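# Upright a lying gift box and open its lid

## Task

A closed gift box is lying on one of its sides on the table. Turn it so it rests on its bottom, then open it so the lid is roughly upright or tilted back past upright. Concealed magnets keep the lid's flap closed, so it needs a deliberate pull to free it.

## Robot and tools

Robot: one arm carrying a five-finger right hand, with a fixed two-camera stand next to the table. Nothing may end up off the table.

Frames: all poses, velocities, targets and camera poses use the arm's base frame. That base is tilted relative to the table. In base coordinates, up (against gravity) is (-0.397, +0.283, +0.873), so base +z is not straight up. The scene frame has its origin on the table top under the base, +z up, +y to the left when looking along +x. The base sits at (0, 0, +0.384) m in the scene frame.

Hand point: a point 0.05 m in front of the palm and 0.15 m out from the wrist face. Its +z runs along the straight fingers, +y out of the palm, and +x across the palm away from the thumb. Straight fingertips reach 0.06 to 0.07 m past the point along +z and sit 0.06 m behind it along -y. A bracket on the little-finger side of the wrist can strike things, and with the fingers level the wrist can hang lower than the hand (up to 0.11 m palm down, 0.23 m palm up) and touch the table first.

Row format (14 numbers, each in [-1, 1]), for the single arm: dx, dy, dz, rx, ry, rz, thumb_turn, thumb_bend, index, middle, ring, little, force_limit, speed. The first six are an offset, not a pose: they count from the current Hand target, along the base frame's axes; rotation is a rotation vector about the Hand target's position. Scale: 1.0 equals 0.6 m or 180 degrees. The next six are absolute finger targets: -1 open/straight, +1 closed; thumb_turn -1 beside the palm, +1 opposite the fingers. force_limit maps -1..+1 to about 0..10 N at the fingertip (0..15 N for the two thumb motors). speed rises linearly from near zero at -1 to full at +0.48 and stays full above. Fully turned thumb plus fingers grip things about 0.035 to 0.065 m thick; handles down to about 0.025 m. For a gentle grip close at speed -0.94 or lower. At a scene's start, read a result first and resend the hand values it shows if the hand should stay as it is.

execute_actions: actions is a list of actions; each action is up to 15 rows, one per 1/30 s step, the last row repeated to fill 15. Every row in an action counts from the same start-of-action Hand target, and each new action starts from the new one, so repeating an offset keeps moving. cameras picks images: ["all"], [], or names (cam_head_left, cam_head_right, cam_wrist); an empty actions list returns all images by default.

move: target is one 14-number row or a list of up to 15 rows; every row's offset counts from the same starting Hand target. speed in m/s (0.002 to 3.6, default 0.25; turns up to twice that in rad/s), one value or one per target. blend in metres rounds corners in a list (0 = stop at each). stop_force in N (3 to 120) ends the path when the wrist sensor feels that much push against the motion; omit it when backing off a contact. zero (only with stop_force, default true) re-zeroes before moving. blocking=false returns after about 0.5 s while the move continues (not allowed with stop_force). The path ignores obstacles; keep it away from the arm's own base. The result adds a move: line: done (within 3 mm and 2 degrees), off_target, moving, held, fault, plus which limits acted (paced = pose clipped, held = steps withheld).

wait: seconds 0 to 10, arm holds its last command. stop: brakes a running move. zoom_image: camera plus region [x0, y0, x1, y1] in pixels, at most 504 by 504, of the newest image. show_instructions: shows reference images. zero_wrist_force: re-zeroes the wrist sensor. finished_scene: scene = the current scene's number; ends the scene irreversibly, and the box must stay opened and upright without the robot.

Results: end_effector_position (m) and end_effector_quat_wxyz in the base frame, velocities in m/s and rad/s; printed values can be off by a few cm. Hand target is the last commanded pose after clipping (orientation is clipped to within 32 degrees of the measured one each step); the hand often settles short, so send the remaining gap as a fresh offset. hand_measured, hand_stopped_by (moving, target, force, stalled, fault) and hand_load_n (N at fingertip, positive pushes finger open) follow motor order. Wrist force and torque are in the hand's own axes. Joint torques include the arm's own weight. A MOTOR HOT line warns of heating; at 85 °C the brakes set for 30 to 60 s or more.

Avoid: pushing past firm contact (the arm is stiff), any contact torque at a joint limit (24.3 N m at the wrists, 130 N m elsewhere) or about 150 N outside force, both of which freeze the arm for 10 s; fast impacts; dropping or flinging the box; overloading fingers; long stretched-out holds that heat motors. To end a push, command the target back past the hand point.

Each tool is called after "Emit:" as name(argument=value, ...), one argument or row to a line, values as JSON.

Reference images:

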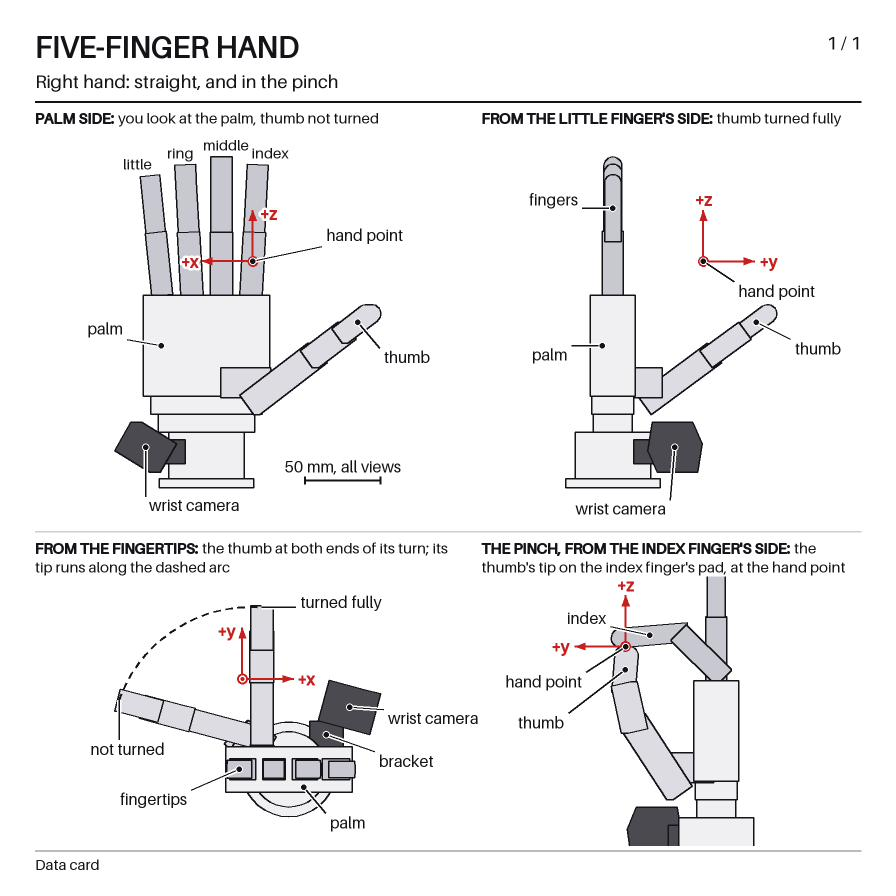

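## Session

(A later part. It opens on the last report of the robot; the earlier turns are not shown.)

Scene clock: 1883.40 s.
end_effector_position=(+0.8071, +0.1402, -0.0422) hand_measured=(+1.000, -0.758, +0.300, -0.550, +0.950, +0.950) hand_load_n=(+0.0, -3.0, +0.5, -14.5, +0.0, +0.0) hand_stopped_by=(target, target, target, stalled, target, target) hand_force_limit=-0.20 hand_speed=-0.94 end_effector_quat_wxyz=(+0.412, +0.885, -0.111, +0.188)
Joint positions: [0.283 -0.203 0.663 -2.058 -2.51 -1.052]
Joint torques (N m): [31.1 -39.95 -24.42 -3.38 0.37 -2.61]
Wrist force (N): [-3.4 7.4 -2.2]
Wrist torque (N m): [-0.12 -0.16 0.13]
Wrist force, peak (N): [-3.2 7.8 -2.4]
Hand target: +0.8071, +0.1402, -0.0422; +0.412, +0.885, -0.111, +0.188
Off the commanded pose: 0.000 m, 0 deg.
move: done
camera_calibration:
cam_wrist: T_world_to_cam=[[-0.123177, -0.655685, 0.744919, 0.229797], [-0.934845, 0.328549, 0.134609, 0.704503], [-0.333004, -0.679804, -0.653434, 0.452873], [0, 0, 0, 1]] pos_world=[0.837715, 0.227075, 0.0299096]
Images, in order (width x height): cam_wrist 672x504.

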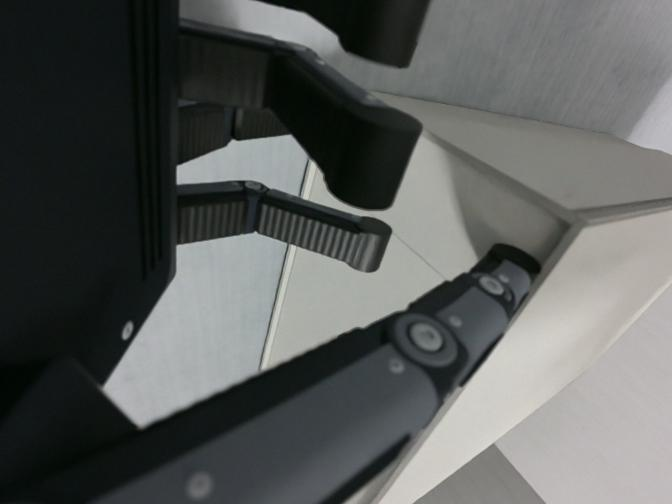

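Emit:
move(
  target=[0, 0, 0, 0, 0, 0, 1, -0.80, 0.3, -0.57, 0.95, 0.95, -0.2, -0.94],
  speed=0.02,
  cameras=["cam_wrist"],
)

Emit:
zoom_image(
  camera="cam_wrist",
  region=[280, 100, 660, 440],
)

Scene clock: 1890.87 s.
end_effector_position=(+0.8071, +0.1402, -0.0422) hand_measured=(+1.000, -0.798, +0.300, -0.550, +0.950, +0.950) hand_load_n=(-0.5, -3.0, +0.0, -14.0, +0.0, +0.0) hand_stopped_by=(target, target, target, stalled, target, target) hand_force_limit=-0.20 hand_speed=-0.94 end_effector_quat_wxyz=(+0.412, +0.885, -0.111, +0.188)
Joint positions: [0.283 -0.203 0.663 -2.058 -2.51 -1.052]
Joint torques (N m): [31.74 -39.83 -25.35 -3.37 2.27 -2.43]
Wrist force (N): [-3.2 7.5 -2.6]
Wrist torque (N m): [-0.09 -0.17 0.14]
Wrist force, peak (N): [-3.2 7.9 -2.5]
Hand target: +0.8071, +0.1402, -0.0422; +0.412, +0.885, -0.111, +0.188
Off the commanded pose: 0.000 m, 0 deg.
move: done
camera_calibration:
cam_wrist: T_world_to_cam=[[-0.123177, -0.655685, 0.744919, 0.229797], [-0.934845, 0.328549, 0.134609, 0.704503], [-0.333004, -0.679804, -0.653434, 0.452873], [0, 0, 0, 1]] pos_world=[0.837715, 0.227075, 0.0299096]
Images, in order (width x height): cam_wrist 672x504.

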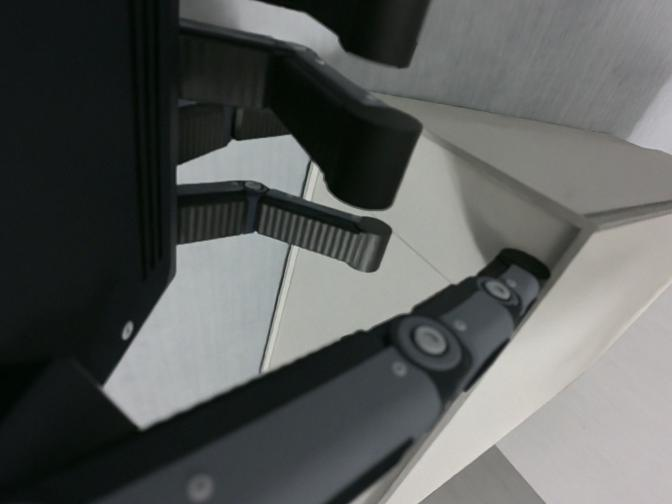

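Scaled by 1.326 from the camera's 672x504 image, which has a finer 960x720 frame.

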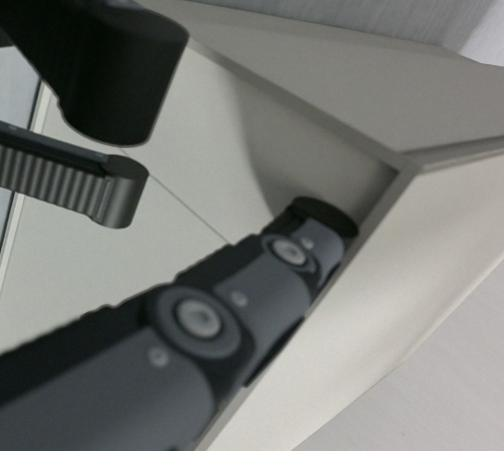

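Emit:
zoom_image(
  camera="cam_wrist",
  region=[250, 120, 430, 380],
)

Emit:
zoom_image(
  camera="cam_wrist",
  region=[440, 160, 660, 320],
)

Scaled by 1.938 from the camera's 672x504 image, which has a finer 960x720 frame.

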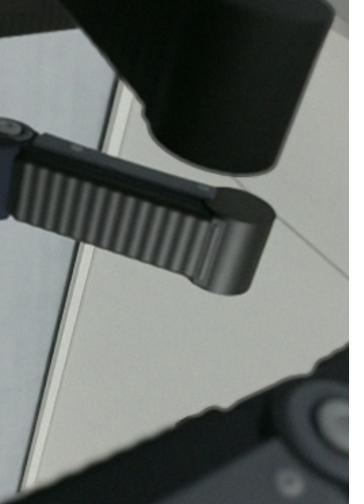

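Scaled by 2.291 from the camera's 672x504 image, which has a finer 960x720 frame.

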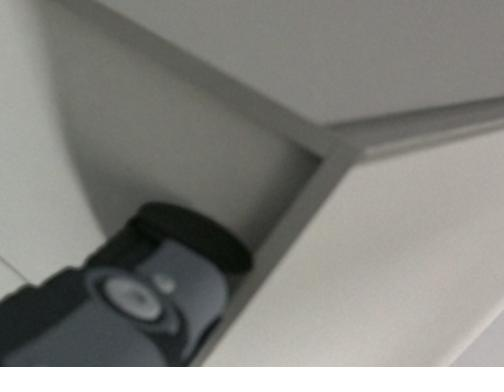

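Emit:
execute_actions(
  actions=[],
  cameras=["cam_head_left", "cam_head_right", "cam_wrist"],
)

Emit:
zoom_image(
  camera="cam_head_left",
  region=[180, 300, 330, 430],
)

Emit:
zoom_image(
  camera="cam_head_right",
  region=[180, 300, 330, 430],
)

Scene clock: 1931.77 s.
end_effector_position=(+0.8071, +0.1402, -0.0422) hand_measured=(+1.000, -0.798, +0.300, -0.550, +0.950, +0.950) hand_load_n=(-0.5, -3.0, +0.0, -14.0, +0.0, +0.0) hand_stopped_by=(target, target, target, stalled, target, target) hand_force_limit=-0.20 hand_speed=-0.94 end_effector_quat_wxyz=(+0.412, +0.885, -0.111, +0.188)
Joint positions: [0.283 -0.203 0.663 -2.058 -2.51 -1.052]
Joint velocities: within noise
Joint torques (N m): [31.16 -40.26 -26.29 -3.27 2.61 -2.55]
Wrist force (N): [-2.9 7.5 -2.8]
Wrist torque (N m): [-0.09 -0.20 0.15]
Wrist force, peak (N): [-3.0 7.7 -2.8]
Hand target: +0.8071, +0.1402, -0.0422; +0.412, +0.885, -0.111, +0.188
Off the commanded pose: 0.000 m, 0 deg.
camera_calibration:
cam_wrist: T_world_to_cam=[[-0.123177, -0.655685, 0.744919, 0.229797], [-0.934845, 0.328549, 0.134609, 0.704503], [-0.333004, -0.679804, -0.653434, 0.452873], [0, 0, 0, 1]] pos_world=[0.837715, 0.227075, 0.0299096]

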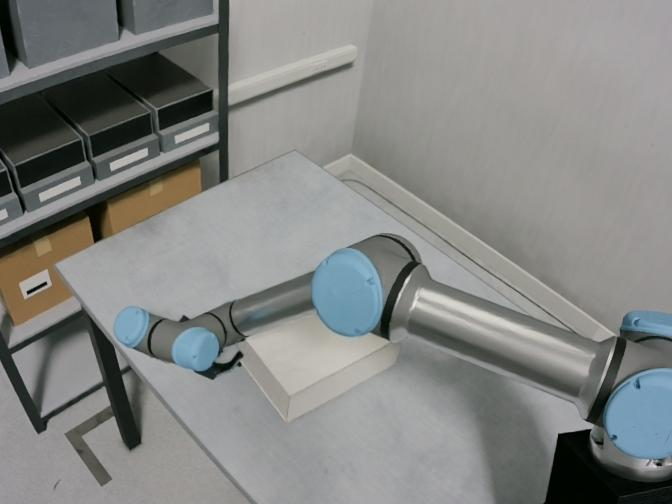

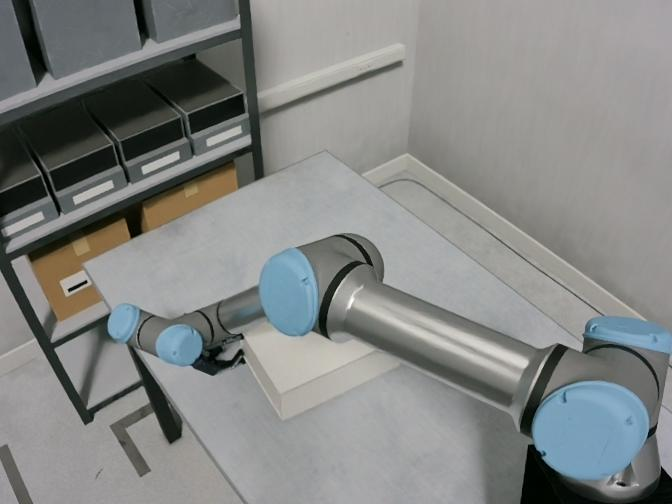

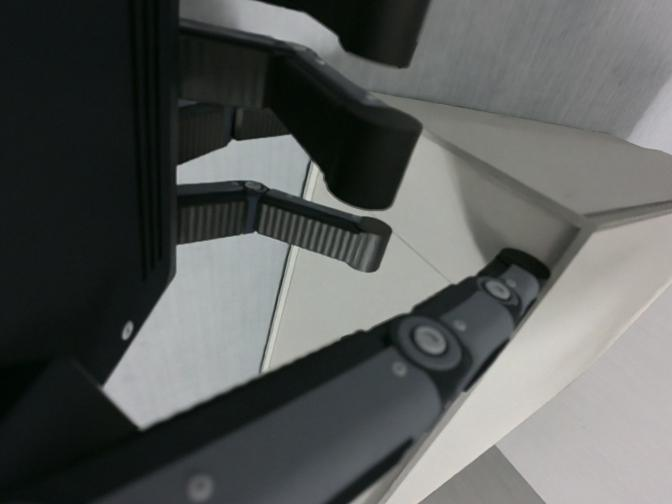

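Scaled by 3.360 from the camera's 672x504 image, which has a finer 960x720 frame.

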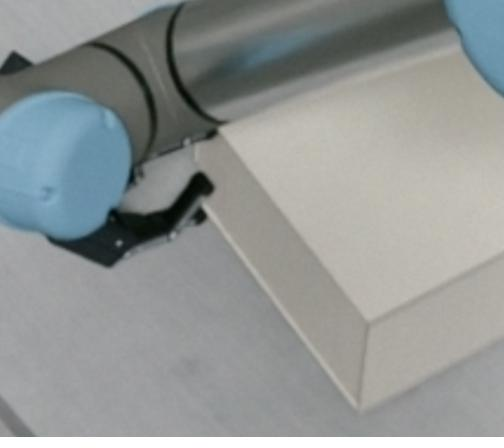

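Scaled by 3.360 from the camera's 672x504 image, which has a finer 960x720 frame.

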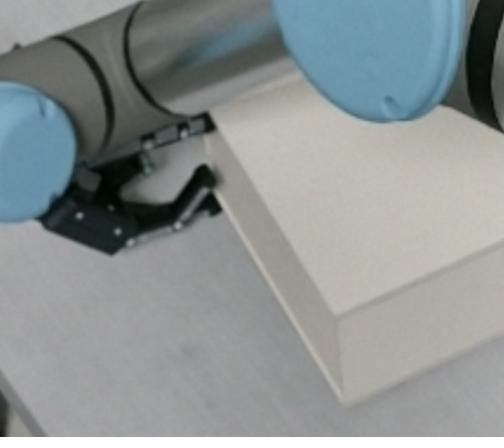

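Emit:
move(
  target=[0, 0, 0, 0, 0, 0, 1, -0.70, 0.3, -0.57, 0.95, 0.95, -0.2, -0.94],
  speed=0.02,
)

Emit:
move(
  target=[0, 0, 0, 0, 0, 0, 1, -0.55, 0.3, -0.46, 0.95, 0.95, -0.2, -0.94],
  speed=0.02,
  cameras=["cam_wrist"],
)

Scene clock: 2001.33 s.
end_effector_position=(+0.8071, +0.1402, -0.0422) hand_measured=(+1.000, -0.698, +0.300, -0.550, +0.950, +0.950) hand_load_n=(-0.5, -3.0, +0.0, -14.5, +0.0, +0.0) hand_stopped_by=(target, target, target, stalled, target, target) hand_force_limit=-0.20 hand_speed=-0.94 end_effector_quat_wxyz=(+0.412, +0.885, -0.111, +0.188)
Joint positions: [0.283 -0.203 0.663 -2.058 -2.51 -1.052]
Joint torques (N m): [31.4 -40 -26.54 -3.19 2.6 -2.47]
Wrist force (N): [-3.0 7.2 -2.7]
Wrist torque (N m): [-0.15 -0.18 0.13]
Wrist force, peak (N): [-3.4 7.7 -2.5]
Hand target: +0.8071, +0.1402, -0.0422; +0.412, +0.885, -0.111, +0.188
Off the commanded pose: 0.000 m, 0 deg.
move: done

Scene clock: 2003.27 s.
end_effector_position=(+0.8071, +0.1402, -0.0422) hand_measured=(+1.000, -0.550, +0.300, -0.460, +0.950, +0.950) hand_load_n=(+0.0, +0.0, +0.0, +0.5, +0.0, +0.0) hand_stopped_by=(target, target, target, target, target, target) hand_force_limit=-0.20 hand_speed=-0.94 end_effector_quat_wxyz=(+0.412, +0.885, -0.111, +0.188)
Joint positions: [0.283 -0.203 0.663 -2.058 -2.51 -1.052]
Joint torques (N m): [31.57 -59.84 -26.45 -3.14 -3.17 -2.4]
Wrist force (N): [0.3 -0.1 0.7]
Wrist torque (N m): [-0.09 -0.07 0.05]
Wrist force, peak (N): [-3.1 7.3 -2.6]
Hand target: +0.8071, +0.1402, -0.0422; +0.412, +0.885, -0.111, +0.188
Off the commanded pose: 0.000 m, 0 deg.
move: done
camera_calibration:
cam_wrist: T_world_to_cam=[[-0.123107, -0.655709, 0.74491, 0.229744], [-0.934854, 0.3285, 0.134665, 0.70452], [-0.333004, -0.679804, -0.653433, 0.452873], [0, 0, 0, 1]] pos_world=[0.837715, 0.227075, 0.0299099]
Images, in order (width x height): cam_wrist 672x504.

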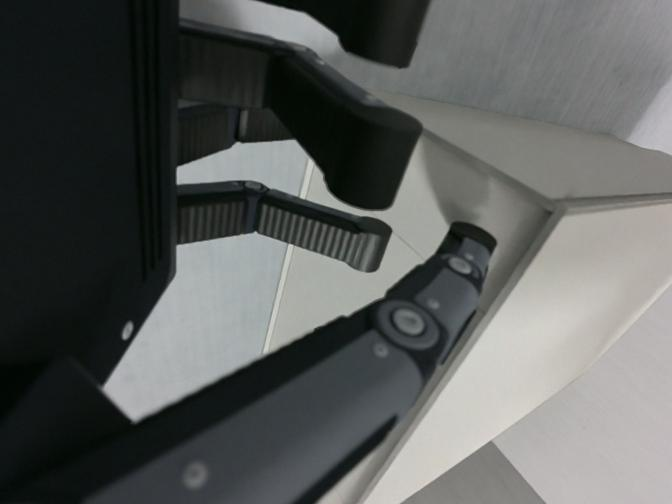

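Emit:
move(
  target=[
    [0.00158, 0.00958, -0.00239, 0, 0, 0, 1, -0.55, 0.3, -0.48, 0.95, 0.95, -0.2, -0.94],
    [0.00158, 0.00958, -0.00239, -0.01678, -0.0014, -0.01672, 1, -0.55, 0.3, -0.48, 0.95, 0.95, -0.2, -0.94],
  ],
  speed=0.02,
)

Emit:
move(
  target=[-0.00273, -0.01435, 0.00342, 0, 0, 0, 1, -0.55, 0.3, -0.48, 0.95, 0.95, -0.2, -0.94],
  speed=0.005,
  stop_force=3,
  cameras=["cam_wrist"],
)

Emit:
zoom_image(
  camera="cam_wrist",
  region=[280, 100, 660, 440],
)

Scene clock: 2033.63 s.
end_effector_position=(+0.8081, +0.1460, -0.0436) hand_measured=(+1.000, -0.550, +0.300, -0.480, +0.950, +0.950) hand_load_n=(-0.5, +0.0, +0.0, +0.0, +0.5, +0.0) hand_stopped_by=(target, target, target, target, target, target) hand_force_limit=-0.20 hand_speed=-0.94 end_effector_quat_wxyz=(+0.439, +0.870, -0.130, +0.182)
Joint positions: [0.292 -0.132 0.517 -1.884 -2.56 -0.943]
Joint torques (N m): [32.33 -42.42 -29.48 0.52 -3.35 2.28]
Wrist force (N): [0.0 0.2 1.0]
Wrist torque (N m): [-0.08 -0.04 -0.02]
Wrist force, peak (N): [-0.1 0.1 1.3]
Hand target: +0.8081, +0.1460, -0.0436; +0.439, +0.870, -0.130, +0.182
Off the commanded pose: 0.000 m, 0 deg.
move: done

Scene clock: 2036.33 s.
end_effector_position=(+0.8065, +0.1374, -0.0416) hand_measured=(+1.000, -0.550, +0.300, -0.480, +0.950, +0.950) hand_load_n=(+0.0, +0.0, +0.0, +0.5, +0.0, +0.0) hand_stopped_by=(target, target, target, target, target, target) hand_force_limit=-0.20 hand_speed=-0.94 end_effector_quat_wxyz=(+0.439, +0.870, -0.130, +0.182)
Joint positions: [0.283 -0.155 0.566 -1.922 -2.561 -0.958]
Joint torques (N m): [18.79 -66.33 -3.03 -3.42 -3.28 -2.65]
Wrist force (N): [0.5 -1.0 -0.1]
Wrist torque (N m): [-0.07 -0.01 0.04]
Wrist force, peak (N): [0.7 -1.2 -0.1]
Hand target: +0.8065, +0.1374, -0.0416; +0.439, +0.870, -0.130, +0.182
Off the commanded pose: 0.000 m, 0 deg.
move: done
camera_calibration:
cam_wrist: T_world_to_cam=[[-0.159734, -0.608113, 0.777614, 0.251746], [-0.916693, 0.383655, 0.111724, 0.681551], [-0.366276, -0.694988, -0.618735, 0.481434], [0, 0, 0, 1]] pos_world=[0.841323, 0.2262, 0.0259733]
Images, in order (width x height): cam_wrist 672x504.

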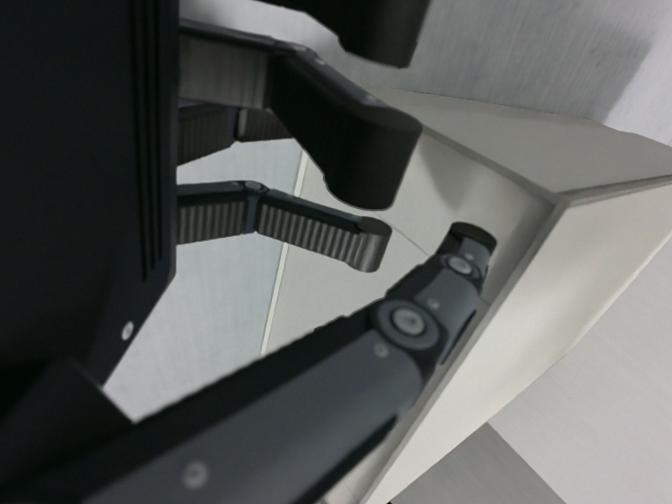

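Scaled by 1.326 from the camera's 672x504 image, which has a finer 960x720 frame.

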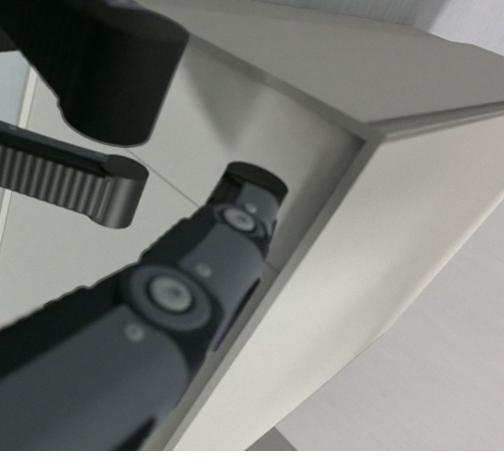

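Emit:
move(
  target=[0, 0, 0, 0, 0, 0, 1, -0.64, 0.3, -0.48, 0.95, 0.95, -0.2, -0.94],
  speed=0.02,
)

Emit:
move(
  target=[0, 0, 0, 0, 0, 0, 1, -0.70, 0.3, -0.48, 0.95, 0.95, -0.2, -0.94],
  speed=0.02,
  cameras=["cam_wrist"],
)

Emit:
zoom_image(
  camera="cam_wrist",
  region=[280, 100, 660, 440],
)

Scene clock: 2047.70 s.
end_effector_position=(+0.8065, +0.1374, -0.0416) hand_measured=(+1.000, -0.640, +0.300, -0.480, +0.950, +0.950) hand_load_n=(+0.0, -0.5, +0.0, +0.5, +0.0, +0.0) hand_stopped_by=(target, target, target, target, target, target) hand_force_limit=-0.20 hand_speed=-0.94 end_effector_quat_wxyz=(+0.439, +0.870, -0.130, +0.182)
Joint positions: [0.283 -0.155 0.566 -1.922 -2.561 -0.958]
Joint torques (N m): [19.67 -65.51 -3.26 -3.28 -3.19 -2.52]
Wrist force (N): [0.6 -1.1 0.0]
Wrist torque (N m): [-0.10 -0.02 0.05]
Wrist force, peak (N): [0.8 -1.4 -0.1]
Hand target: +0.8065, +0.1374, -0.0416; +0.439, +0.870, -0.130, +0.182
Off the commanded pose: 0.000 m, 0 deg.
move: done

Scene clock: 2048.60 s.
end_effector_position=(+0.8065, +0.1374, -0.0416) hand_measured=(+1.000, -0.700, +0.300, -0.480, +0.950, +0.950) hand_load_n=(+0.0, +0.0, +0.0, +0.5, +0.0, +0.0) hand_stopped_by=(target, target, target, target, target, target) hand_force_limit=-0.20 hand_speed=-0.94 end_effector_quat_wxyz=(+0.439, +0.870, -0.130, +0.182)
Joint positions: [0.283 -0.155 0.566 -1.922 -2.561 -0.958]
Joint torques (N m): [19.15 -66.11 -3.58 -3.22 -3.18 -2.51]
Wrist force (N): [0.4 -1.1 -0.1]
Wrist torque (N m): [-0.08 0.00 0.04]
Wrist force, peak (N): [0.6 -1.2 -0.3]
Hand target: +0.8065, +0.1374, -0.0416; +0.439, +0.870, -0.130, +0.182
Off the commanded pose: 0.000 m, 0 deg.
move: done
camera_calibration:
cam_wrist: T_world_to_cam=[[-0.159734, -0.608113, 0.777614, 0.251668], [-0.916693, 0.383655, 0.111724, 0.68154], [-0.366276, -0.694988, -0.618735, 0.481496], [0, 0, 0, 1]] pos_world=[0.841323, 0.2262, 0.0260733]
Images, in order (width x height): cam_wrist 672x504.

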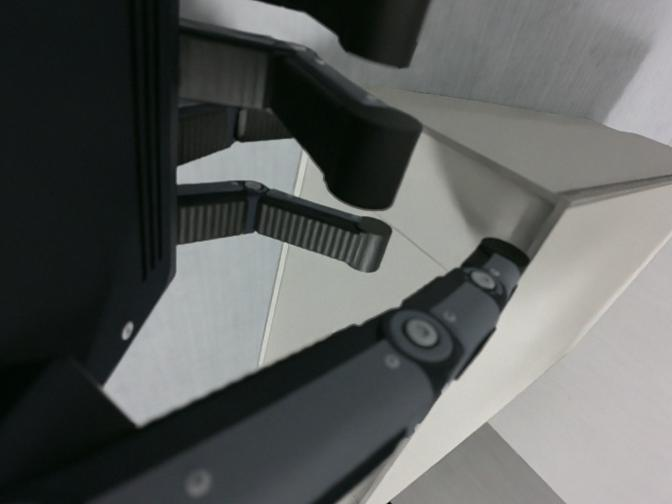

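Scaled by 1.326 from the camera's 672x504 image, which has a finer 960x720 frame.

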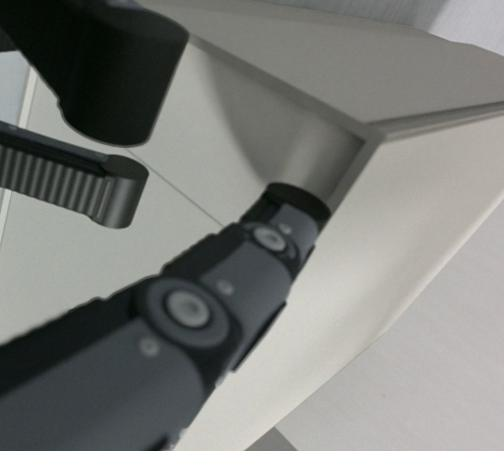

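Emit:
move(
  target=[0, 0, 0, 0, 0, 0, 1, -0.60, 0.3, -0.515, 0.95, 0.95, -0.2, -0.94],
  speed=0.02,
)

Emit:
move(
  target=[0, 0, 0, 0, 0, 0, 1, -0.60, 0.3, -0.53, 0.95, 0.95, -0.2, -0.94],
  speed=0.02,
)

Scene clock: 2090.70 s.
end_effector_position=(+0.8065, +0.1374, -0.0416) hand_measured=(+1.000, -0.600, +0.300, -0.516, +0.950, +0.950) hand_load_n=(+0.0, +0.0, +0.0, +0.0, +0.0, +0.0) hand_stopped_by=(target, target, target, target, target, target) hand_force_limit=-0.20 hand_speed=-0.94 end_effector_quat_wxyz=(+0.439, +0.870, -0.130, +0.182)
Joint positions: [0.283 -0.155 0.566 -1.922 -2.561 -0.958]
Joint torques (N m): [25.48 -64.96 -5.99 -3.25 -3.11 -2.58]
Wrist force (N): [0.1 -0.4 0.5]
Wrist torque (N m): [-0.15 -0.05 0.06]
Wrist force, peak (N): [0.7 -1.4 -0.1]
Hand target: +0.8065, +0.1374, -0.0416; +0.439, +0.870, -0.130, +0.182
Off the commanded pose: 0.000 m, 0 deg.
move: done

Scene clock: 2091.20 s.
end_effector_position=(+0.8065, +0.1374, -0.0416) hand_measured=(+1.000, -0.600, +0.300, -0.530, +0.950, +0.950) hand_load_n=(+0.0, +0.0, +0.0, +0.0, +0.0, +0.0) hand_stopped_by=(target, target, target, target, target, target) hand_force_limit=-0.20 hand_speed=-0.94 end_effector_quat_wxyz=(+0.439, +0.870, -0.130, +0.182)
Joint positions: [0.283 -0.155 0.566 -1.922 -2.561 -0.958]
Joint torques (N m): [26.74 -65.59 -6.98 -3.22 -2.92 -2.52]
Wrist force (N): [0.0 -0.2 0.7]
Wrist torque (N m): [-0.12 -0.04 0.05]
Wrist force, peak (N): [0.0 -0.3 1.1]
Hand target: +0.8065, +0.1374, -0.0416; +0.439, +0.870, -0.130, +0.182
Off the commanded pose: 0.000 m, 0 deg.
move: done

Emit:
move(
  target=[0, 0, 0, 0, 0, 0, 1, -0.60, 0.3, -0.545, 0.95, 0.95, -0.2, -0.94],
  speed=0.02,
)

Emit:
move(
  target=[0, 0, 0, 0, 0, 0, 1, -0.60, 0.3, -0.56, 0.95, 0.95, -0.2, -0.94],
  speed=0.02,
)

Scene clock: 2106.20 s.
end_effector_position=(+0.8065, +0.1374, -0.0416) hand_measured=(+1.000, -0.600, +0.300, -0.546, +0.950, +0.950) hand_load_n=(+0.0, +0.0, +0.0, -2.0, +0.0, +0.0) hand_stopped_by=(target, target, target, target, target, target) hand_force_limit=-0.20 hand_speed=-0.94 end_effector_quat_wxyz=(+0.439, +0.870, -0.130, +0.182)
Joint positions: [0.283 -0.155 0.566 -1.922 -2.561 -0.958]
Joint torques (N m): [32.14 -64.1 -12.03 -3.18 -2.86 -2.59]
Wrist force (N): [-0.2 1.1 0.0]
Wrist torque (N m): [-0.13 -0.08 0.08]
Wrist force, peak (N): [-0.6 1.4 0.1]
Hand target: +0.8065, +0.1374, -0.0416; +0.439, +0.870, -0.130, +0.182
Off the commanded pose: 0.000 m, 0 deg.
move: done

Scene clock: 2106.70 s.
end_effector_position=(+0.8065, +0.1374, -0.0416) hand_measured=(+1.000, -0.600, +0.300, -0.556, +0.950, +0.950) hand_load_n=(+0.0, +0.0, +0.0, -10.5, +0.0, +0.0) hand_stopped_by=(target, target, target, target, target, target) hand_force_limit=-0.20 hand_speed=-0.94 end_effector_quat_wxyz=(+0.439, +0.870, -0.130, +0.182)
Joint positions: [0.283 -0.155 0.566 -1.922 -2.561 -0.958]
Joint torques (N m): [30.57 -62.03 -13.47 -3.18 -0.47 -2.54]
Wrist force (N): [-3.3 7.0 -2.9]
Wrist torque (N m): [-0.08 -0.16 0.13]
Wrist force, peak (N): [-3.4 7.4 -3.4]
Hand target: +0.8065, +0.1374, -0.0416; +0.439, +0.870, -0.130, +0.182
Off the commanded pose: 0.000 m, 0 deg.
move: done

Emit:
move(
  target=[
    [0, 0, 0, 0, 0, 0, 1, -0.35, 0.3, -0.46, 0.95, 0.95, -0.2, -0.94],
    [-0.00278, 0.01103, 0.00755, 0, 0, 0, 1, -0.35, 0.3, -0.55, 0.95, 0.95, -0.2, -0.94],
  ],
  speed=0.02,
  cameras=["cam_wrist"],
)

Emit:
zoom_image(
  camera="cam_wrist",
  region=[250, 60, 660, 440],
)

Scene clock: 2171.33 s.
end_effector_position=(+0.8048, +0.1440, -0.0370) hand_measured=(+1.000, -0.350, +0.300, -0.550, +0.950, +0.950) hand_load_n=(+0.0, +0.0, +0.0, +0.0, +0.0, +0.0) hand_stopped_by=(target, target, target, target, target, target) hand_force_limit=-0.20 hand_speed=-0.94 end_effector_quat_wxyz=(+0.439, +0.870, -0.130, +0.182)
Joint positions: [0.291 -0.159 0.559 -1.899 -2.56 -0.944]
Joint torques (N m): [31.71 -66.14 -29.51 0.34 1.34 2.32]
Wrist force (N): [-0.1 -0.3 0.9]
Wrist torque (N m): [-0.16 -0.03 -0.03]
Wrist force, peak (N): [-3.5 7.0 -3.0]
Hand target: +0.8048, +0.1440, -0.0370; +0.439, +0.870, -0.130, +0.182
Off the commanded pose: 0.000 m, 0 deg.
move: done
camera_calibration:
cam_wrist: T_world_to_cam=[[-0.159734, -0.608113, 0.777614, 0.251911], [-0.916693, 0.383655, 0.111724, 0.676946], [-0.366276, -0.694988, -0.618735, 0.488244], [0, 0, 0, 1]] pos_world=[0.839623, 0.2328, 0.0305733]
Images, in order (width x height): cam_wrist 672x504.

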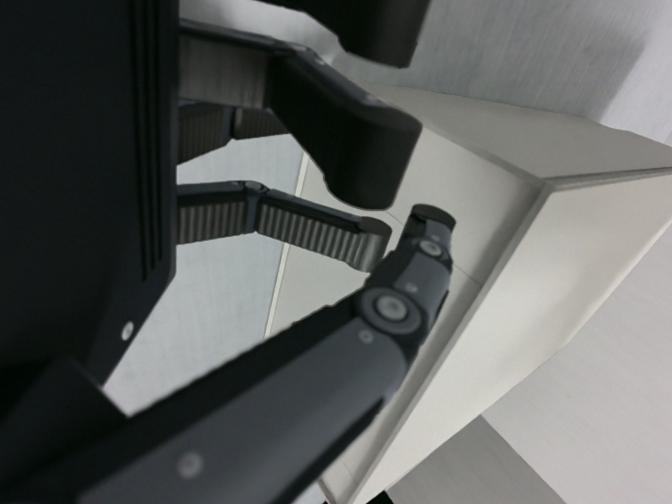

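Scaled by 1.229 from the camera's 672x504 image, which has a finer 960x720 frame.

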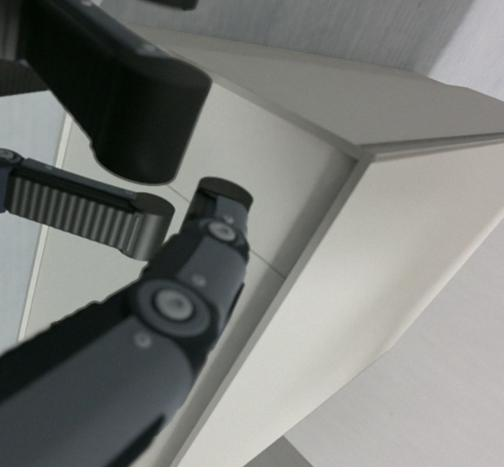

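Emit:
move(
  target=[-0.00242, -0.01275, 0.00304, 0, 0, 0, 1, -0.35, 0.3, -0.55, 0.95, 0.95, -0.2, -0.94],
  speed=0.005,
  stop_force=3,
)

Emit:
move(
  target=[-0.00091, -0.00478, 0.00114, 0, 0, 0, 1, -0.35, 0.3, -0.55, 0.95, 0.95, -0.2, -0.94],
  speed=0.005,
  stop_force=3,
)

Emit:
move(
  target=[-0.00091, -0.00478, 0.00114, 0, 0, 0, 1, -0.35, 0.3, -0.55, 0.95, 0.95, -0.2, -0.94],
  speed=0.005,
  stop_force=3,
  cameras=["cam_wrist"],
)

Emit:
zoom_image(
  camera="cam_wrist",
  region=[250, 60, 660, 440],
)

Scene clock: 2193.80 s.
end_effector_position=(+0.8033, +0.1363, -0.0352) hand_measured=(+1.000, -0.350, +0.300, -0.550, +0.950, +0.950) hand_load_n=(+0.0, +0.0, +0.5, +0.5, +0.0, +0.0) hand_stopped_by=(target, target, target, target, target, target) hand_force_limit=-0.20 hand_speed=-0.94 end_effector_quat_wxyz=(+0.439, +0.870, -0.130, +0.182)
Joint positions: [0.283 -0.179 0.6 -1.932 -2.561 -0.959]
Joint torques (N m): [18.89 -65.65 -3.21 -3.17 -3.42 -2.62]
Wrist force (N): [0.7 -1.1 -0.5]
Wrist torque (N m): [-0.08 -0.02 0.05]
Wrist force, peak (N): [0.8 -1.5 -0.2]
Hand target: +0.8033, +0.1363, -0.0352; +0.439, +0.870, -0.130, +0.182
Off the commanded pose: 0.000 m, 0 deg.
move: done

Scene clock: 2195.30 s.
end_effector_position=(+0.8028, +0.1335, -0.0345) hand_measured=(+1.000, -0.350, +0.300, -0.550, +0.950, +0.950) hand_load_n=(+0.0, +0.0, +0.0, +0.5, +0.0, +0.0) hand_stopped_by=(target, target, target, target, target, target) hand_force_limit=-0.20 hand_speed=-0.94 end_effector_quat_wxyz=(+0.439, +0.870, -0.130, +0.182)
Joint positions: [0.28 -0.186 0.614 -1.944 -2.561 -0.964]
Joint torques (N m): [19.06 -65.67 -2.69 -3.15 -3.3 -2.59]
Wrist force (N): [0.8 -1.5 -0.3]
Wrist torque (N m): [-0.14 -0.04 0.04]
Wrist force, peak (N): [0.8 -1.5 -0.3]
Hand target: +0.8028, +0.1335, -0.0345; +0.439, +0.870, -0.130, +0.182
Off the commanded pose: 0.000 m, 0 deg.
move: done

Scene clock: 2196.80 s.
end_effector_position=(+0.8022, +0.1306, -0.0339) hand_measured=(+1.000, -0.350, +0.300, -0.550, +0.950, +0.950) hand_load_n=(+0.0, +0.0, +0.0, +0.5, +0.0, +0.0) hand_stopped_by=(target, target, target, target, target, target) hand_force_limit=-0.20 hand_speed=-0.94 end_effector_quat_wxyz=(+0.439, +0.870, -0.130, +0.182)
Joint positions: [0.277 -0.193 0.628 -1.956 -2.561 -0.969]
Joint torques (N m): [18.39 -65.48 -2.94 -3.33 -3.53 -2.51]
Wrist force (N): [0.8 -1.4 0.3]
Wrist torque (N m): [-0.16 -0.04 0.04]
Wrist force, peak (N): [0.5 -1.7 -0.5]
Hand target: +0.8022, +0.1306, -0.0339; +0.439, +0.870, -0.130, +0.182
Off the commanded pose: 0.000 m, 0 deg.
move: done
camera_calibration:
cam_wrist: T_world_to_cam=[[-0.159734, -0.608113, 0.777614, 0.240935], [-0.916693, 0.383655, 0.111724, 0.6794], [-0.366276, -0.694988, -0.618735, 0.480065], [0, 0, 0, 1]] pos_world=[0.837123, 0.2195, 0.0337733]
Images, in order (width x height): cam_wrist 672x504.

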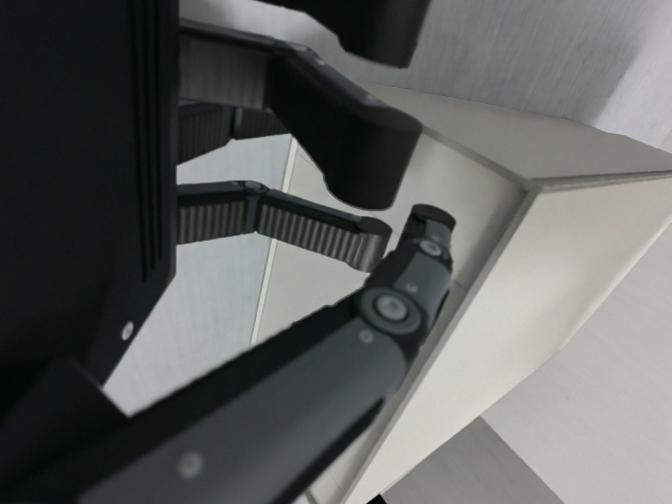

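Scaled by 1.229 from the camera's 672x504 image, which has a finer 960x720 frame.

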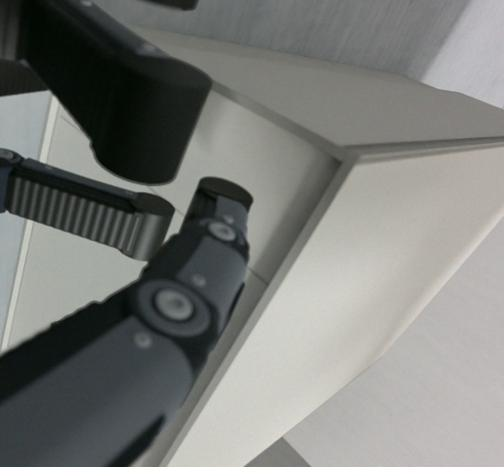

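Emit:
move(
  target=[0.00199, -0.00142, -0.00437, 0, 0, 0, 1, -0.35, 0.3, -0.55, 0.95, 0.95, -0.2, -0.94],
  speed=0.004,
  stop_force=6,
)

Emit:
move(
  target=[0.00066, -0.00047, -0.00146, 0, 0, 0, 1, -0.35, 0.3, -0.55, 0.95, 0.95, -0.2, -0.94],
  speed=0.004,
  stop_force=6,
  zero=false,
)

Scene clock: 2207.80 s.
end_effector_position=(+0.8034, +0.1298, -0.0365) hand_measured=(+1.000, -0.350, +0.300, -0.550, +0.950, +0.950) hand_load_n=(+0.0, +0.0, +0.0, -0.5, +0.5, +0.0) hand_stopped_by=(target, target, target, target, target, target) hand_force_limit=-0.20 hand_speed=-0.94 end_effector_quat_wxyz=(+0.439, +0.870, -0.130, +0.182)
Joint positions: [0.275 -0.185 0.62 -1.957 -2.561 -0.972]
Joint torques (N m): [18.85 -41.28 -29.5 -3.24 -3.26 -2.61]
Wrist force (N): [0.2 -0.6 -0.2]
Wrist torque (N m): [-0.12 -0.05 0.05]
Wrist force, peak (N): [0.7 -1.6 -0.3]
Hand target: +0.8034, +0.1298, -0.0365; +0.439, +0.870, -0.130, +0.182
Off the commanded pose: 0.000 m, 0 deg.
move: done

Scene clock: 2209.03 s.
end_effector_position=(+0.8038, +0.1295, -0.0374) hand_measured=(+1.000, -0.350, +0.300, -0.550, +0.950, +0.950) hand_load_n=(+0.0, -0.5, +0.0, -0.5, +0.0, +0.0) hand_stopped_by=(target, target, target, target, target, target) hand_force_limit=-0.20 hand_speed=-0.94 end_effector_quat_wxyz=(+0.439, +0.870, -0.130, +0.182)
Joint positions: [0.275 -0.183 0.617 -1.958 -2.561 -0.973]
Joint torques (N m): [18.98 -41.65 -28.5 -3.23 -3.29 -2.55]
Wrist force (N): [0.0 -0.7 -0.1]
Wrist torque (N m): [-0.14 -0.02 0.03]
Wrist force, peak (N): [-0.1 -0.9 -0.4]
Hand target: +0.8038, +0.1295, -0.0374; +0.439, +0.870, -0.130, +0.182
Off the commanded pose: 0.000 m, 0 deg.
move: done

Emit:
move(
  target=[0.00066, -0.00047, -0.00146, 0, 0, 0, 1, -0.35, 0.3, -0.55, 0.95, 0.95, -0.2, -0.94],
  speed=0.004,
  stop_force=8,
  zero=false,
)

Emit:
move(
  target=[0.00066, -0.00047, -0.00146, 0, 0, 0, 1, -0.35, 0.3, -0.55, 0.95, 0.95, -0.2, -0.94],
  speed=0.004,
  stop_force=8,
  zero=false,
)

Scene clock: 2218.87 s.
end_effector_position=(+0.8042, +0.1292, -0.0382) hand_measured=(+1.000, -0.350, +0.300, -0.550, +0.950, +0.950) hand_load_n=(+0.0, +0.0, +0.0, -3.5, +0.0, +0.0) hand_stopped_by=(target, target, target, target, target, target) hand_force_limit=-0.20 hand_speed=-0.94 end_effector_quat_wxyz=(+0.439, +0.870, -0.130, +0.182)
Joint positions: [0.275 -0.18 0.614 -1.958 -2.561 -0.973]
Joint torques (N m): [17.25 -40.25 -27.48 -3.25 -2.52 -2.65]
Wrist force (N): [-0.2 0.3 -2.7]
Wrist torque (N m): [-0.05 0.02 0.05]
Wrist force, peak (N): [-0.2 -0.1 -2.9]
Hand target: +0.8042, +0.1292, -0.0382; +0.439, +0.870, -0.130, +0.182
Off the commanded pose: 0.000 m, 0 deg.
move: done

Scene clock: 2220.07 s.
end_effector_position=(+0.8046, +0.1289, -0.0391) hand_measured=(+1.000, -0.350, +0.300, -0.550, +0.950, +0.950) hand_load_n=(+0.0, +0.0, +0.0, -10.0, +0.0, +0.0) hand_stopped_by=(target, target, target, target, target, target) hand_force_limit=-0.20 hand_speed=-0.94 end_effector_quat_wxyz=(+0.439, +0.870, -0.130, +0.182)
Joint positions: [0.274 -0.178 0.611 -1.958 -2.561 -0.974]
Joint torques (N m): [15.9 -39.71 -23.98 -3.15 -2.53 -2.33]
Wrist force (N): [-0.4 2.4 -7.4]
Wrist torque (N m): [-0.01 0.08 0.10]
Wrist force, peak (N): [-0.2 2.6 -7.9]
Hand target: +0.8046, +0.1289, -0.0391; +0.439, +0.870, -0.130, +0.182
Off the commanded pose: 0.000 m, 0 deg.
move: contact

Emit:
move(
  target=[0, 0, 0, 0, 0, 0, 1, -0.55, 0.3, -0.55, 0.95, 0.95, -0.2, -0.94],
  speed=0.02,
)

Emit:
move(
  target=[0, 0, 0, 0, 0, 0, 1, -0.66, 0.3, -0.55, 0.95, 0.95, -0.2, -0.94],
  speed=0.02,
  cameras=["cam_wrist"],
)

Emit:
zoom_image(
  camera="cam_wrist",
  region=[250, 60, 660, 440],
)

Scene clock: 2233.63 s.
end_effector_position=(+0.8046, +0.1289, -0.0391) hand_measured=(+1.000, -0.550, +0.300, -0.550, +0.950, +0.950) hand_load_n=(+0.0, -0.5, +0.0, -10.0, +0.0, +0.0) hand_stopped_by=(target, target, target, target, target, target) hand_force_limit=-0.20 hand_speed=-0.94 end_effector_quat_wxyz=(+0.439, +0.870, -0.130, +0.182)
Joint positions: [0.274 -0.178 0.611 -1.958 -2.561 -0.974]
Joint torques (N m): [26.59 -59.99 -3.44 -2.22 -1.98 0.63]
Wrist force (N): [-0.4 2.4 -7.5]
Wrist torque (N m): [0.00 0.10 0.09]
Wrist force, peak (N): [-0.5 2.7 -7.9]
Hand target: +0.8046, +0.1289, -0.0391; +0.439, +0.870, -0.130, +0.182
Off the commanded pose: 0.000 m, 0 deg.
move: done

Scene clock: 2235.13 s.
end_effector_position=(+0.8046, +0.1289, -0.0391) hand_measured=(+1.000, -0.660, +0.300, -0.550, +0.950, +0.950) hand_load_n=(+0.0, +0.0, +0.5, -10.0, +0.0, +0.0) hand_stopped_by=(target, target, target, target, target, target) hand_force_limit=-0.20 hand_speed=-0.94 end_effector_quat_wxyz=(+0.439, +0.870, -0.130, +0.182)
Joint positions: [0.274 -0.178 0.611 -1.958 -2.561 -0.974]
Joint torques (N m): [26.1 -60.33 -3.49 -2.21 -1.85 1.42]
Wrist force (N): [-0.4 2.4 -7.8]
Wrist torque (N m): [0.02 0.11 0.10]
Wrist force, peak (N): [-0.2 2.7 -7.9]
Hand target: +0.8046, +0.1289, -0.0391; +0.439, +0.870, -0.130, +0.182
Off the commanded pose: 0.000 m, 0 deg.
move: done
camera_calibration:
cam_wrist: T_world_to_cam=[[-0.159734, -0.608113, 0.777614, 0.244328], [-0.916693, 0.383655, 0.111724, 0.682833], [-0.366276, -0.694988, -0.618735, 0.476545], [0, 0, 0, 1]] pos_world=[0.839523, 0.2178, 0.0285733]
Images, in order (width x height): cam_wrist 672x504.

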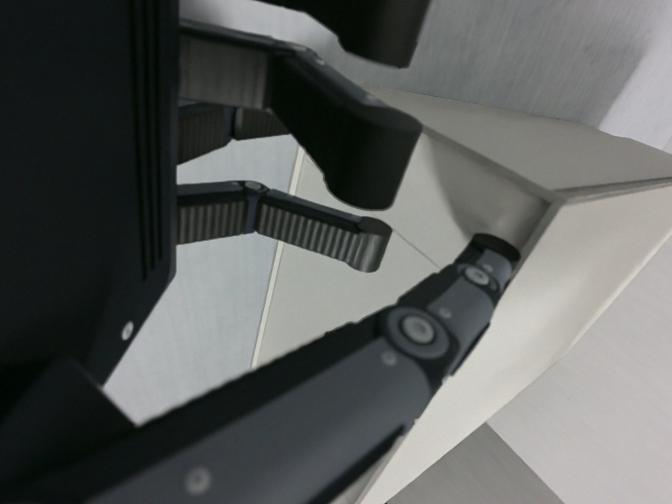

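Scaled by 1.229 from the camera's 672x504 image, which has a finer 960x720 frame.

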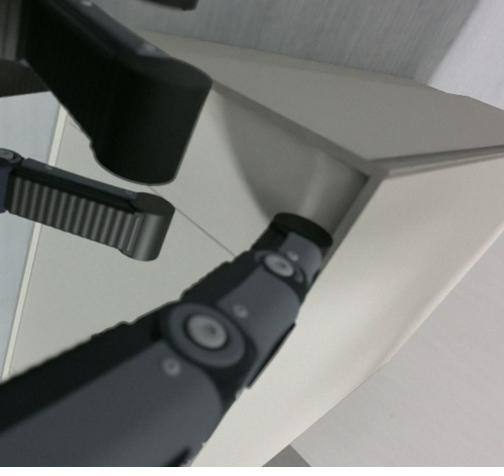

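Emit:
move(
  target=[0, 0, 0, 0, 0, 0, 1, -0.35, 0.3, -0.55, 0.95, 0.95, -0.2, -0.94],
  speed=0.02,
)

Emit:
move(
  target=[-0.00235, -0.00297, 0.00444, 0.0125, -0.00095, 0.00599, 1, -0.35, 0.3, -0.55, 0.95, 0.95, -0.2, -0.94],
  speed=0.005,
  cameras=["cam_wrist"],
)

Scene clock: 2309.80 s.
end_effector_position=(+0.8046, +0.1289, -0.0391) hand_measured=(+1.000, -0.350, +0.300, -0.550, +0.950, +0.950) hand_load_n=(+0.0, +0.0, +0.0, -10.0, +0.0, +0.0) hand_stopped_by=(target, target, target, target, target, target) hand_force_limit=-0.20 hand_speed=-0.94 end_effector_quat_wxyz=(+0.439, +0.870, -0.130, +0.182)
Joint positions: [0.274 -0.178 0.611 -1.958 -2.561 -0.974]
Joint torques (N m): [26.74 -60.19 -3.35 -1.38 -1.5 1.98]
Wrist force (N): [-0.5 2.7 -7.6]
Wrist torque (N m): [0.05 0.11 0.10]
Wrist force, peak (N): [-0.6 2.6 -8.0]
Hand target: +0.8046, +0.1289, -0.0391; +0.439, +0.870, -0.130, +0.182
Off the commanded pose: 0.000 m, 0 deg.
move: done

Scene clock: 2314.47 s.
end_effector_position=(+0.8032, +0.1272, -0.0364) hand_measured=(+1.000, -0.350, +0.300, -0.550, +0.950, +0.950) hand_load_n=(+0.0, +0.0, +0.5, +0.0, +0.0, +0.0) hand_stopped_by=(target, target, target, target, target, target) hand_force_limit=-0.20 hand_speed=-0.94 end_effector_quat_wxyz=(+0.420, +0.879, -0.126, +0.185)
Joint positions: [0.269 -0.219 0.681 -2.036 -2.525 -1.018]
Joint torques (N m): [18.6 -66.69 -1.67 -3.44 1.23 -2.58]
Wrist force (N): [-0.2 -0.2 1.0]
Wrist torque (N m): [-0.14 0.00 0.01]
Wrist force, peak (N): [-0.5 2.5 -7.8]
Hand target: +0.8032, +0.1271, -0.0364; +0.420, +0.879, -0.126, +0.185
Off the commanded pose: 0.000 m, 0 deg.
move: done
camera_calibration:
cam_wrist: T_world_to_cam=[[-0.150277, -0.640898, 0.752773, 0.236643], [-0.924006, 0.361848, 0.123611, 0.690981], [-0.351611, -0.67699, -0.646571, 0.461322], [0, 0, 0, 1]] pos_world=[0.836238, 0.213945, 0.0347266]
Images, in order (width x height): cam_wrist 672x504.

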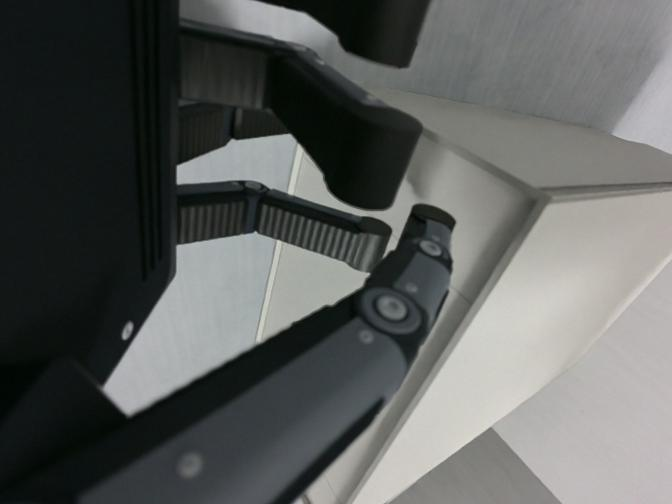

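Emit:
move(
  target=[-0.00045, -0.00239, 0.00057, 0, 0, 0, 1, -0.35, 0.3, -0.55, 0.95, 0.95, -0.2, -0.94],
  speed=0.005,
  stop_force=4,
)

Emit:
move(
  target=[0.00099, -0.00071, -0.00218, 0, 0, 0, 1, -0.35, 0.3, -0.55, 0.95, 0.95, -0.2, -0.94],
  speed=0.004,
  stop_force=8,
  zero=false,
)

Emit:
move(
  target=[0.00099, -0.00071, -0.00218, 0, 0, 0, 1, -0.35, 0.3, -0.55, 0.95, 0.95, -0.2, -0.94],
  speed=0.004,
  stop_force=8,
  zero=false,
)

Scene clock: 2326.20 s.
end_effector_position=(+0.8029, +0.1257, -0.0361) hand_measured=(+1.000, -0.350, +0.300, -0.550, +0.950, +0.950) hand_load_n=(+0.0, +0.0, +0.0, +0.5, +0.5, +0.0) hand_stopped_by=(target, target, target, target, target, target) hand_force_limit=-0.20 hand_speed=-0.94 end_effector_quat_wxyz=(+0.420, +0.879, -0.126, +0.185)
Joint positions: [0.268 -0.222 0.688 -2.042 -2.525 -1.02]
Joint torques (N m): [17.88 -64.96 -2.28 -3.36 0.17 -2.74]
Wrist force (N): [0.5 -1.3 0.1]
Wrist torque (N m): [-0.12 0.01 0.01]
Wrist force, peak (N): [0.7 -1.6 -0.4]
Hand target: +0.8029, +0.1257, -0.0361; +0.420, +0.879, -0.126, +0.185
Off the commanded pose: 0.000 m, 0 deg.
move: done

Scene clock: 2327.53 s.
end_effector_position=(+0.8035, +0.1253, -0.0374) hand_measured=(+1.000, -0.350, +0.300, -0.550, +0.950, +0.950) hand_load_n=(+0.0, +0.0, +0.0, -7.5, +0.0, +0.0) hand_stopped_by=(target, target, target, target, target, target) hand_force_limit=-0.20 hand_speed=-0.94 end_effector_quat_wxyz=(+0.420, +0.879, -0.126, +0.185)
Joint positions: [0.267 -0.218 0.684 -2.043 -2.525 -1.022]
Joint torques (N m): [15.63 -38.99 -27.46 -3.2 -0.38 -2.57]
Wrist force (N): [0.0 1.5 -5.9]
Wrist torque (N m): [0.04 0.07 0.07]
Wrist force, peak (N): [0.0 1.5 -6.1]
Hand target: +0.8035, +0.1253, -0.0374; +0.420, +0.879, -0.126, +0.185
Off the commanded pose: 0.000 m, 0 deg.
move: done

Scene clock: 2328.27 s.
end_effector_position=(+0.8037, +0.1252, -0.0376) hand_measured=(+1.000, -0.350, +0.300, -0.550, +0.950, +0.950) hand_load_n=(+0.0, +0.0, +0.0, -10.0, +0.0, +0.0) hand_stopped_by=(target, target, target, target, target, target) hand_force_limit=-0.20 hand_speed=-0.94 end_effector_quat_wxyz=(+0.420, +0.879, -0.126, +0.185)
Joint positions: [0.267 -0.217 0.683 -2.043 -2.525 -1.022]
Joint torques (N m): [19.31 -60.43 -3.07 -1.67 -0.55 -0.62]
Wrist force (N): [0.0 1.9 -8.0]
Wrist torque (N m): [0.07 0.09 0.08]
Wrist force, peak (N): [-0.1 1.9 -8.1]
Hand target: +0.8036, +0.1252, -0.0376; +0.420, +0.879, -0.126, +0.185 (not the last commanded pose)
Off the commanded pose: 0.001 m, 0 deg.
move: contact

Emit:
move(
  target=[0, 0, 0, 0, 0, 0, 1, -0.55, 0.3, -0.55, 0.95, 0.95, -0.2, -0.94],
  speed=0.02,
)

Emit:
move(
  target=[0, 0, 0, 0, 0, 0, 1, -0.65, 0.3, -0.55, 0.95, 0.95, -0.2, -0.94],
  speed=0.02,
  cameras=["cam_wrist"],
)

Emit:
zoom_image(
  camera="cam_wrist",
  region=[250, 60, 660, 440],
)

Scene clock: 2340.57 s.
end_effector_position=(+0.8036, +0.1252, -0.0376) hand_measured=(+1.000, -0.550, +0.300, -0.550, +0.950, +0.950) hand_load_n=(+0.0, +0.0, +0.0, -9.0, +0.0, +0.0) hand_stopped_by=(target, target, target, target, target, target) hand_force_limit=-0.20 hand_speed=-0.94 end_effector_quat_wxyz=(+0.420, +0.879, -0.126, +0.185)
Joint positions: [0.267 -0.218 0.683 -2.043 -2.525 -1.022]
Joint torques (N m): [27.8 -61.63 -0.4 -0.18 -0.62 2.02]
Wrist force (N): [-0.1 2.2 -6.6]
Wrist torque (N m): [0.02 0.11 0.08]
Wrist force, peak (N): [0.0 1.9 -8.1]
Hand target: +0.8036, +0.1252, -0.0376; +0.420, +0.879, -0.126, +0.185
Off the commanded pose: 0.000 m, 0 deg.
move: done

Scene clock: 2341.93 s.
end_effector_position=(+0.8036, +0.1252, -0.0376) hand_measured=(+1.000, -0.648, +0.300, -0.550, +0.950, +0.950) hand_load_n=(-0.5, -6.0, +0.0, -7.0, +0.0, +0.0) hand_stopped_by=(target, target, target, target, target, target) hand_force_limit=-0.20 hand_speed=-0.94 end_effector_quat_wxyz=(+0.420, +0.879, -0.126, +0.185)
Joint positions: [0.267 -0.218 0.683 -2.043 -2.525 -1.022]
Joint torques (N m): [26.68 -61.68 -3.2 -0.45 -0.65 1.73]
Wrist force (N): [0.4 -0.7 -0.3]
Wrist torque (N m): [-0.16 0.04 0.05]
Wrist force, peak (N): [0.0 2.2 -7.0]
Hand target: +0.8036, +0.1252, -0.0376; +0.420, +0.879, -0.126, +0.185
Off the commanded pose: 0.000 m, 0 deg.
move: done
camera_calibration:
cam_wrist: T_world_to_cam=[[-0.150297, -0.641077, 0.752616, 0.236308], [-0.924044, 0.361751, 0.123609, 0.692262], [-0.351502, -0.676872, -0.646753, 0.459288], [0, 0, 0, 1]] pos_world=[0.836638, 0.211944, 0.0336271]
Images, in order (width x height): cam_wrist 672x504.

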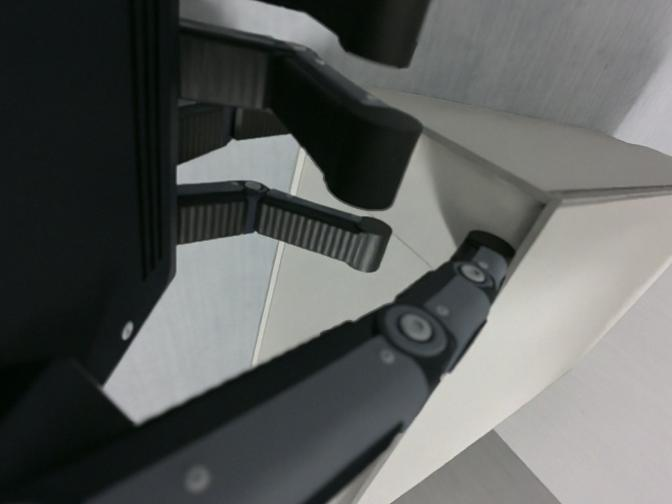

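Scaled by 1.229 from the camera's 672x504 image, which has a finer 960x720 frame.

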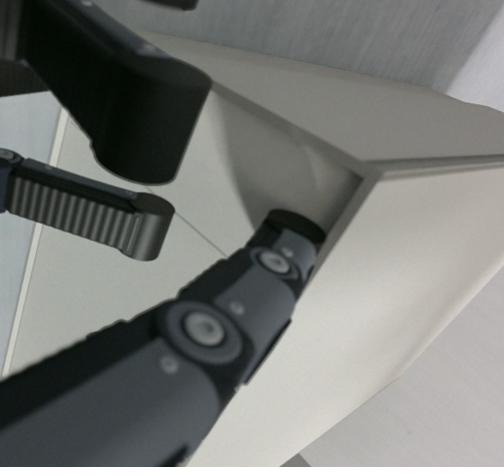

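Emit:
move(
  target=[0, 0, 0, 0, 0, 0, 1, -0.71, 0.3, -0.55, 0.95, 0.95, -0.2, -0.94],
  speed=0.02,
  cameras=["cam_wrist"],
)

Emit:
zoom_image(
  camera="cam_wrist",
  region=[250, 60, 660, 440],
)

Scene clock: 2352.10 s.
end_effector_position=(+0.8036, +0.1252, -0.0376) hand_measured=(+1.000, -0.708, +0.300, -0.550, +0.950, +0.950) hand_load_n=(-1.0, -2.5, +0.0, +0.0, +0.0, +0.0) hand_stopped_by=(target, target, target, target, target, target) hand_force_limit=-0.20 hand_speed=-0.94 end_effector_quat_wxyz=(+0.420, +0.879, -0.126, +0.185)
Joint positions: [0.267 -0.218 0.683 -2.043 -2.525 -1.022]
Joint torques (N m): [26.06 -60.39 -19.32 -1.36 -0.78 1.41]
Wrist force (N): [0.6 -1.7 1.9]
Wrist torque (N m): [-0.15 -0.09 0.02]
Wrist force, peak (N): [0.5 -2.2 2.4]
Hand target: +0.8036, +0.1252, -0.0376; +0.420, +0.879, -0.126, +0.185
Off the commanded pose: 0.000 m, 0 deg.
move: done
camera_calibration:
cam_wrist: T_world_to_cam=[[-0.150297, -0.641077, 0.752616, 0.236308], [-0.924044, 0.361751, 0.123609, 0.692262], [-0.351502, -0.676872, -0.646753, 0.459288], [0, 0, 0, 1]] pos_world=[0.836638, 0.211944, 0.0336271]
Images, in order (width x height): cam_wrist 672x504.

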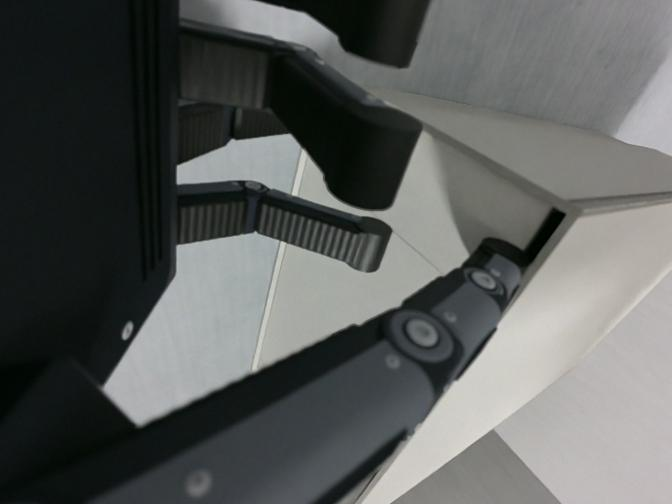

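Scaled by 1.229 from the camera's 672x504 image, which has a finer 960x720 frame.

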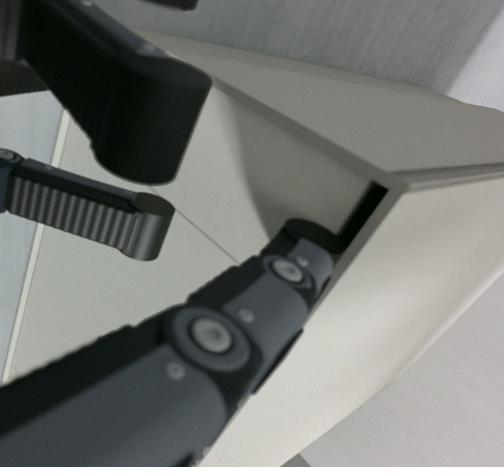

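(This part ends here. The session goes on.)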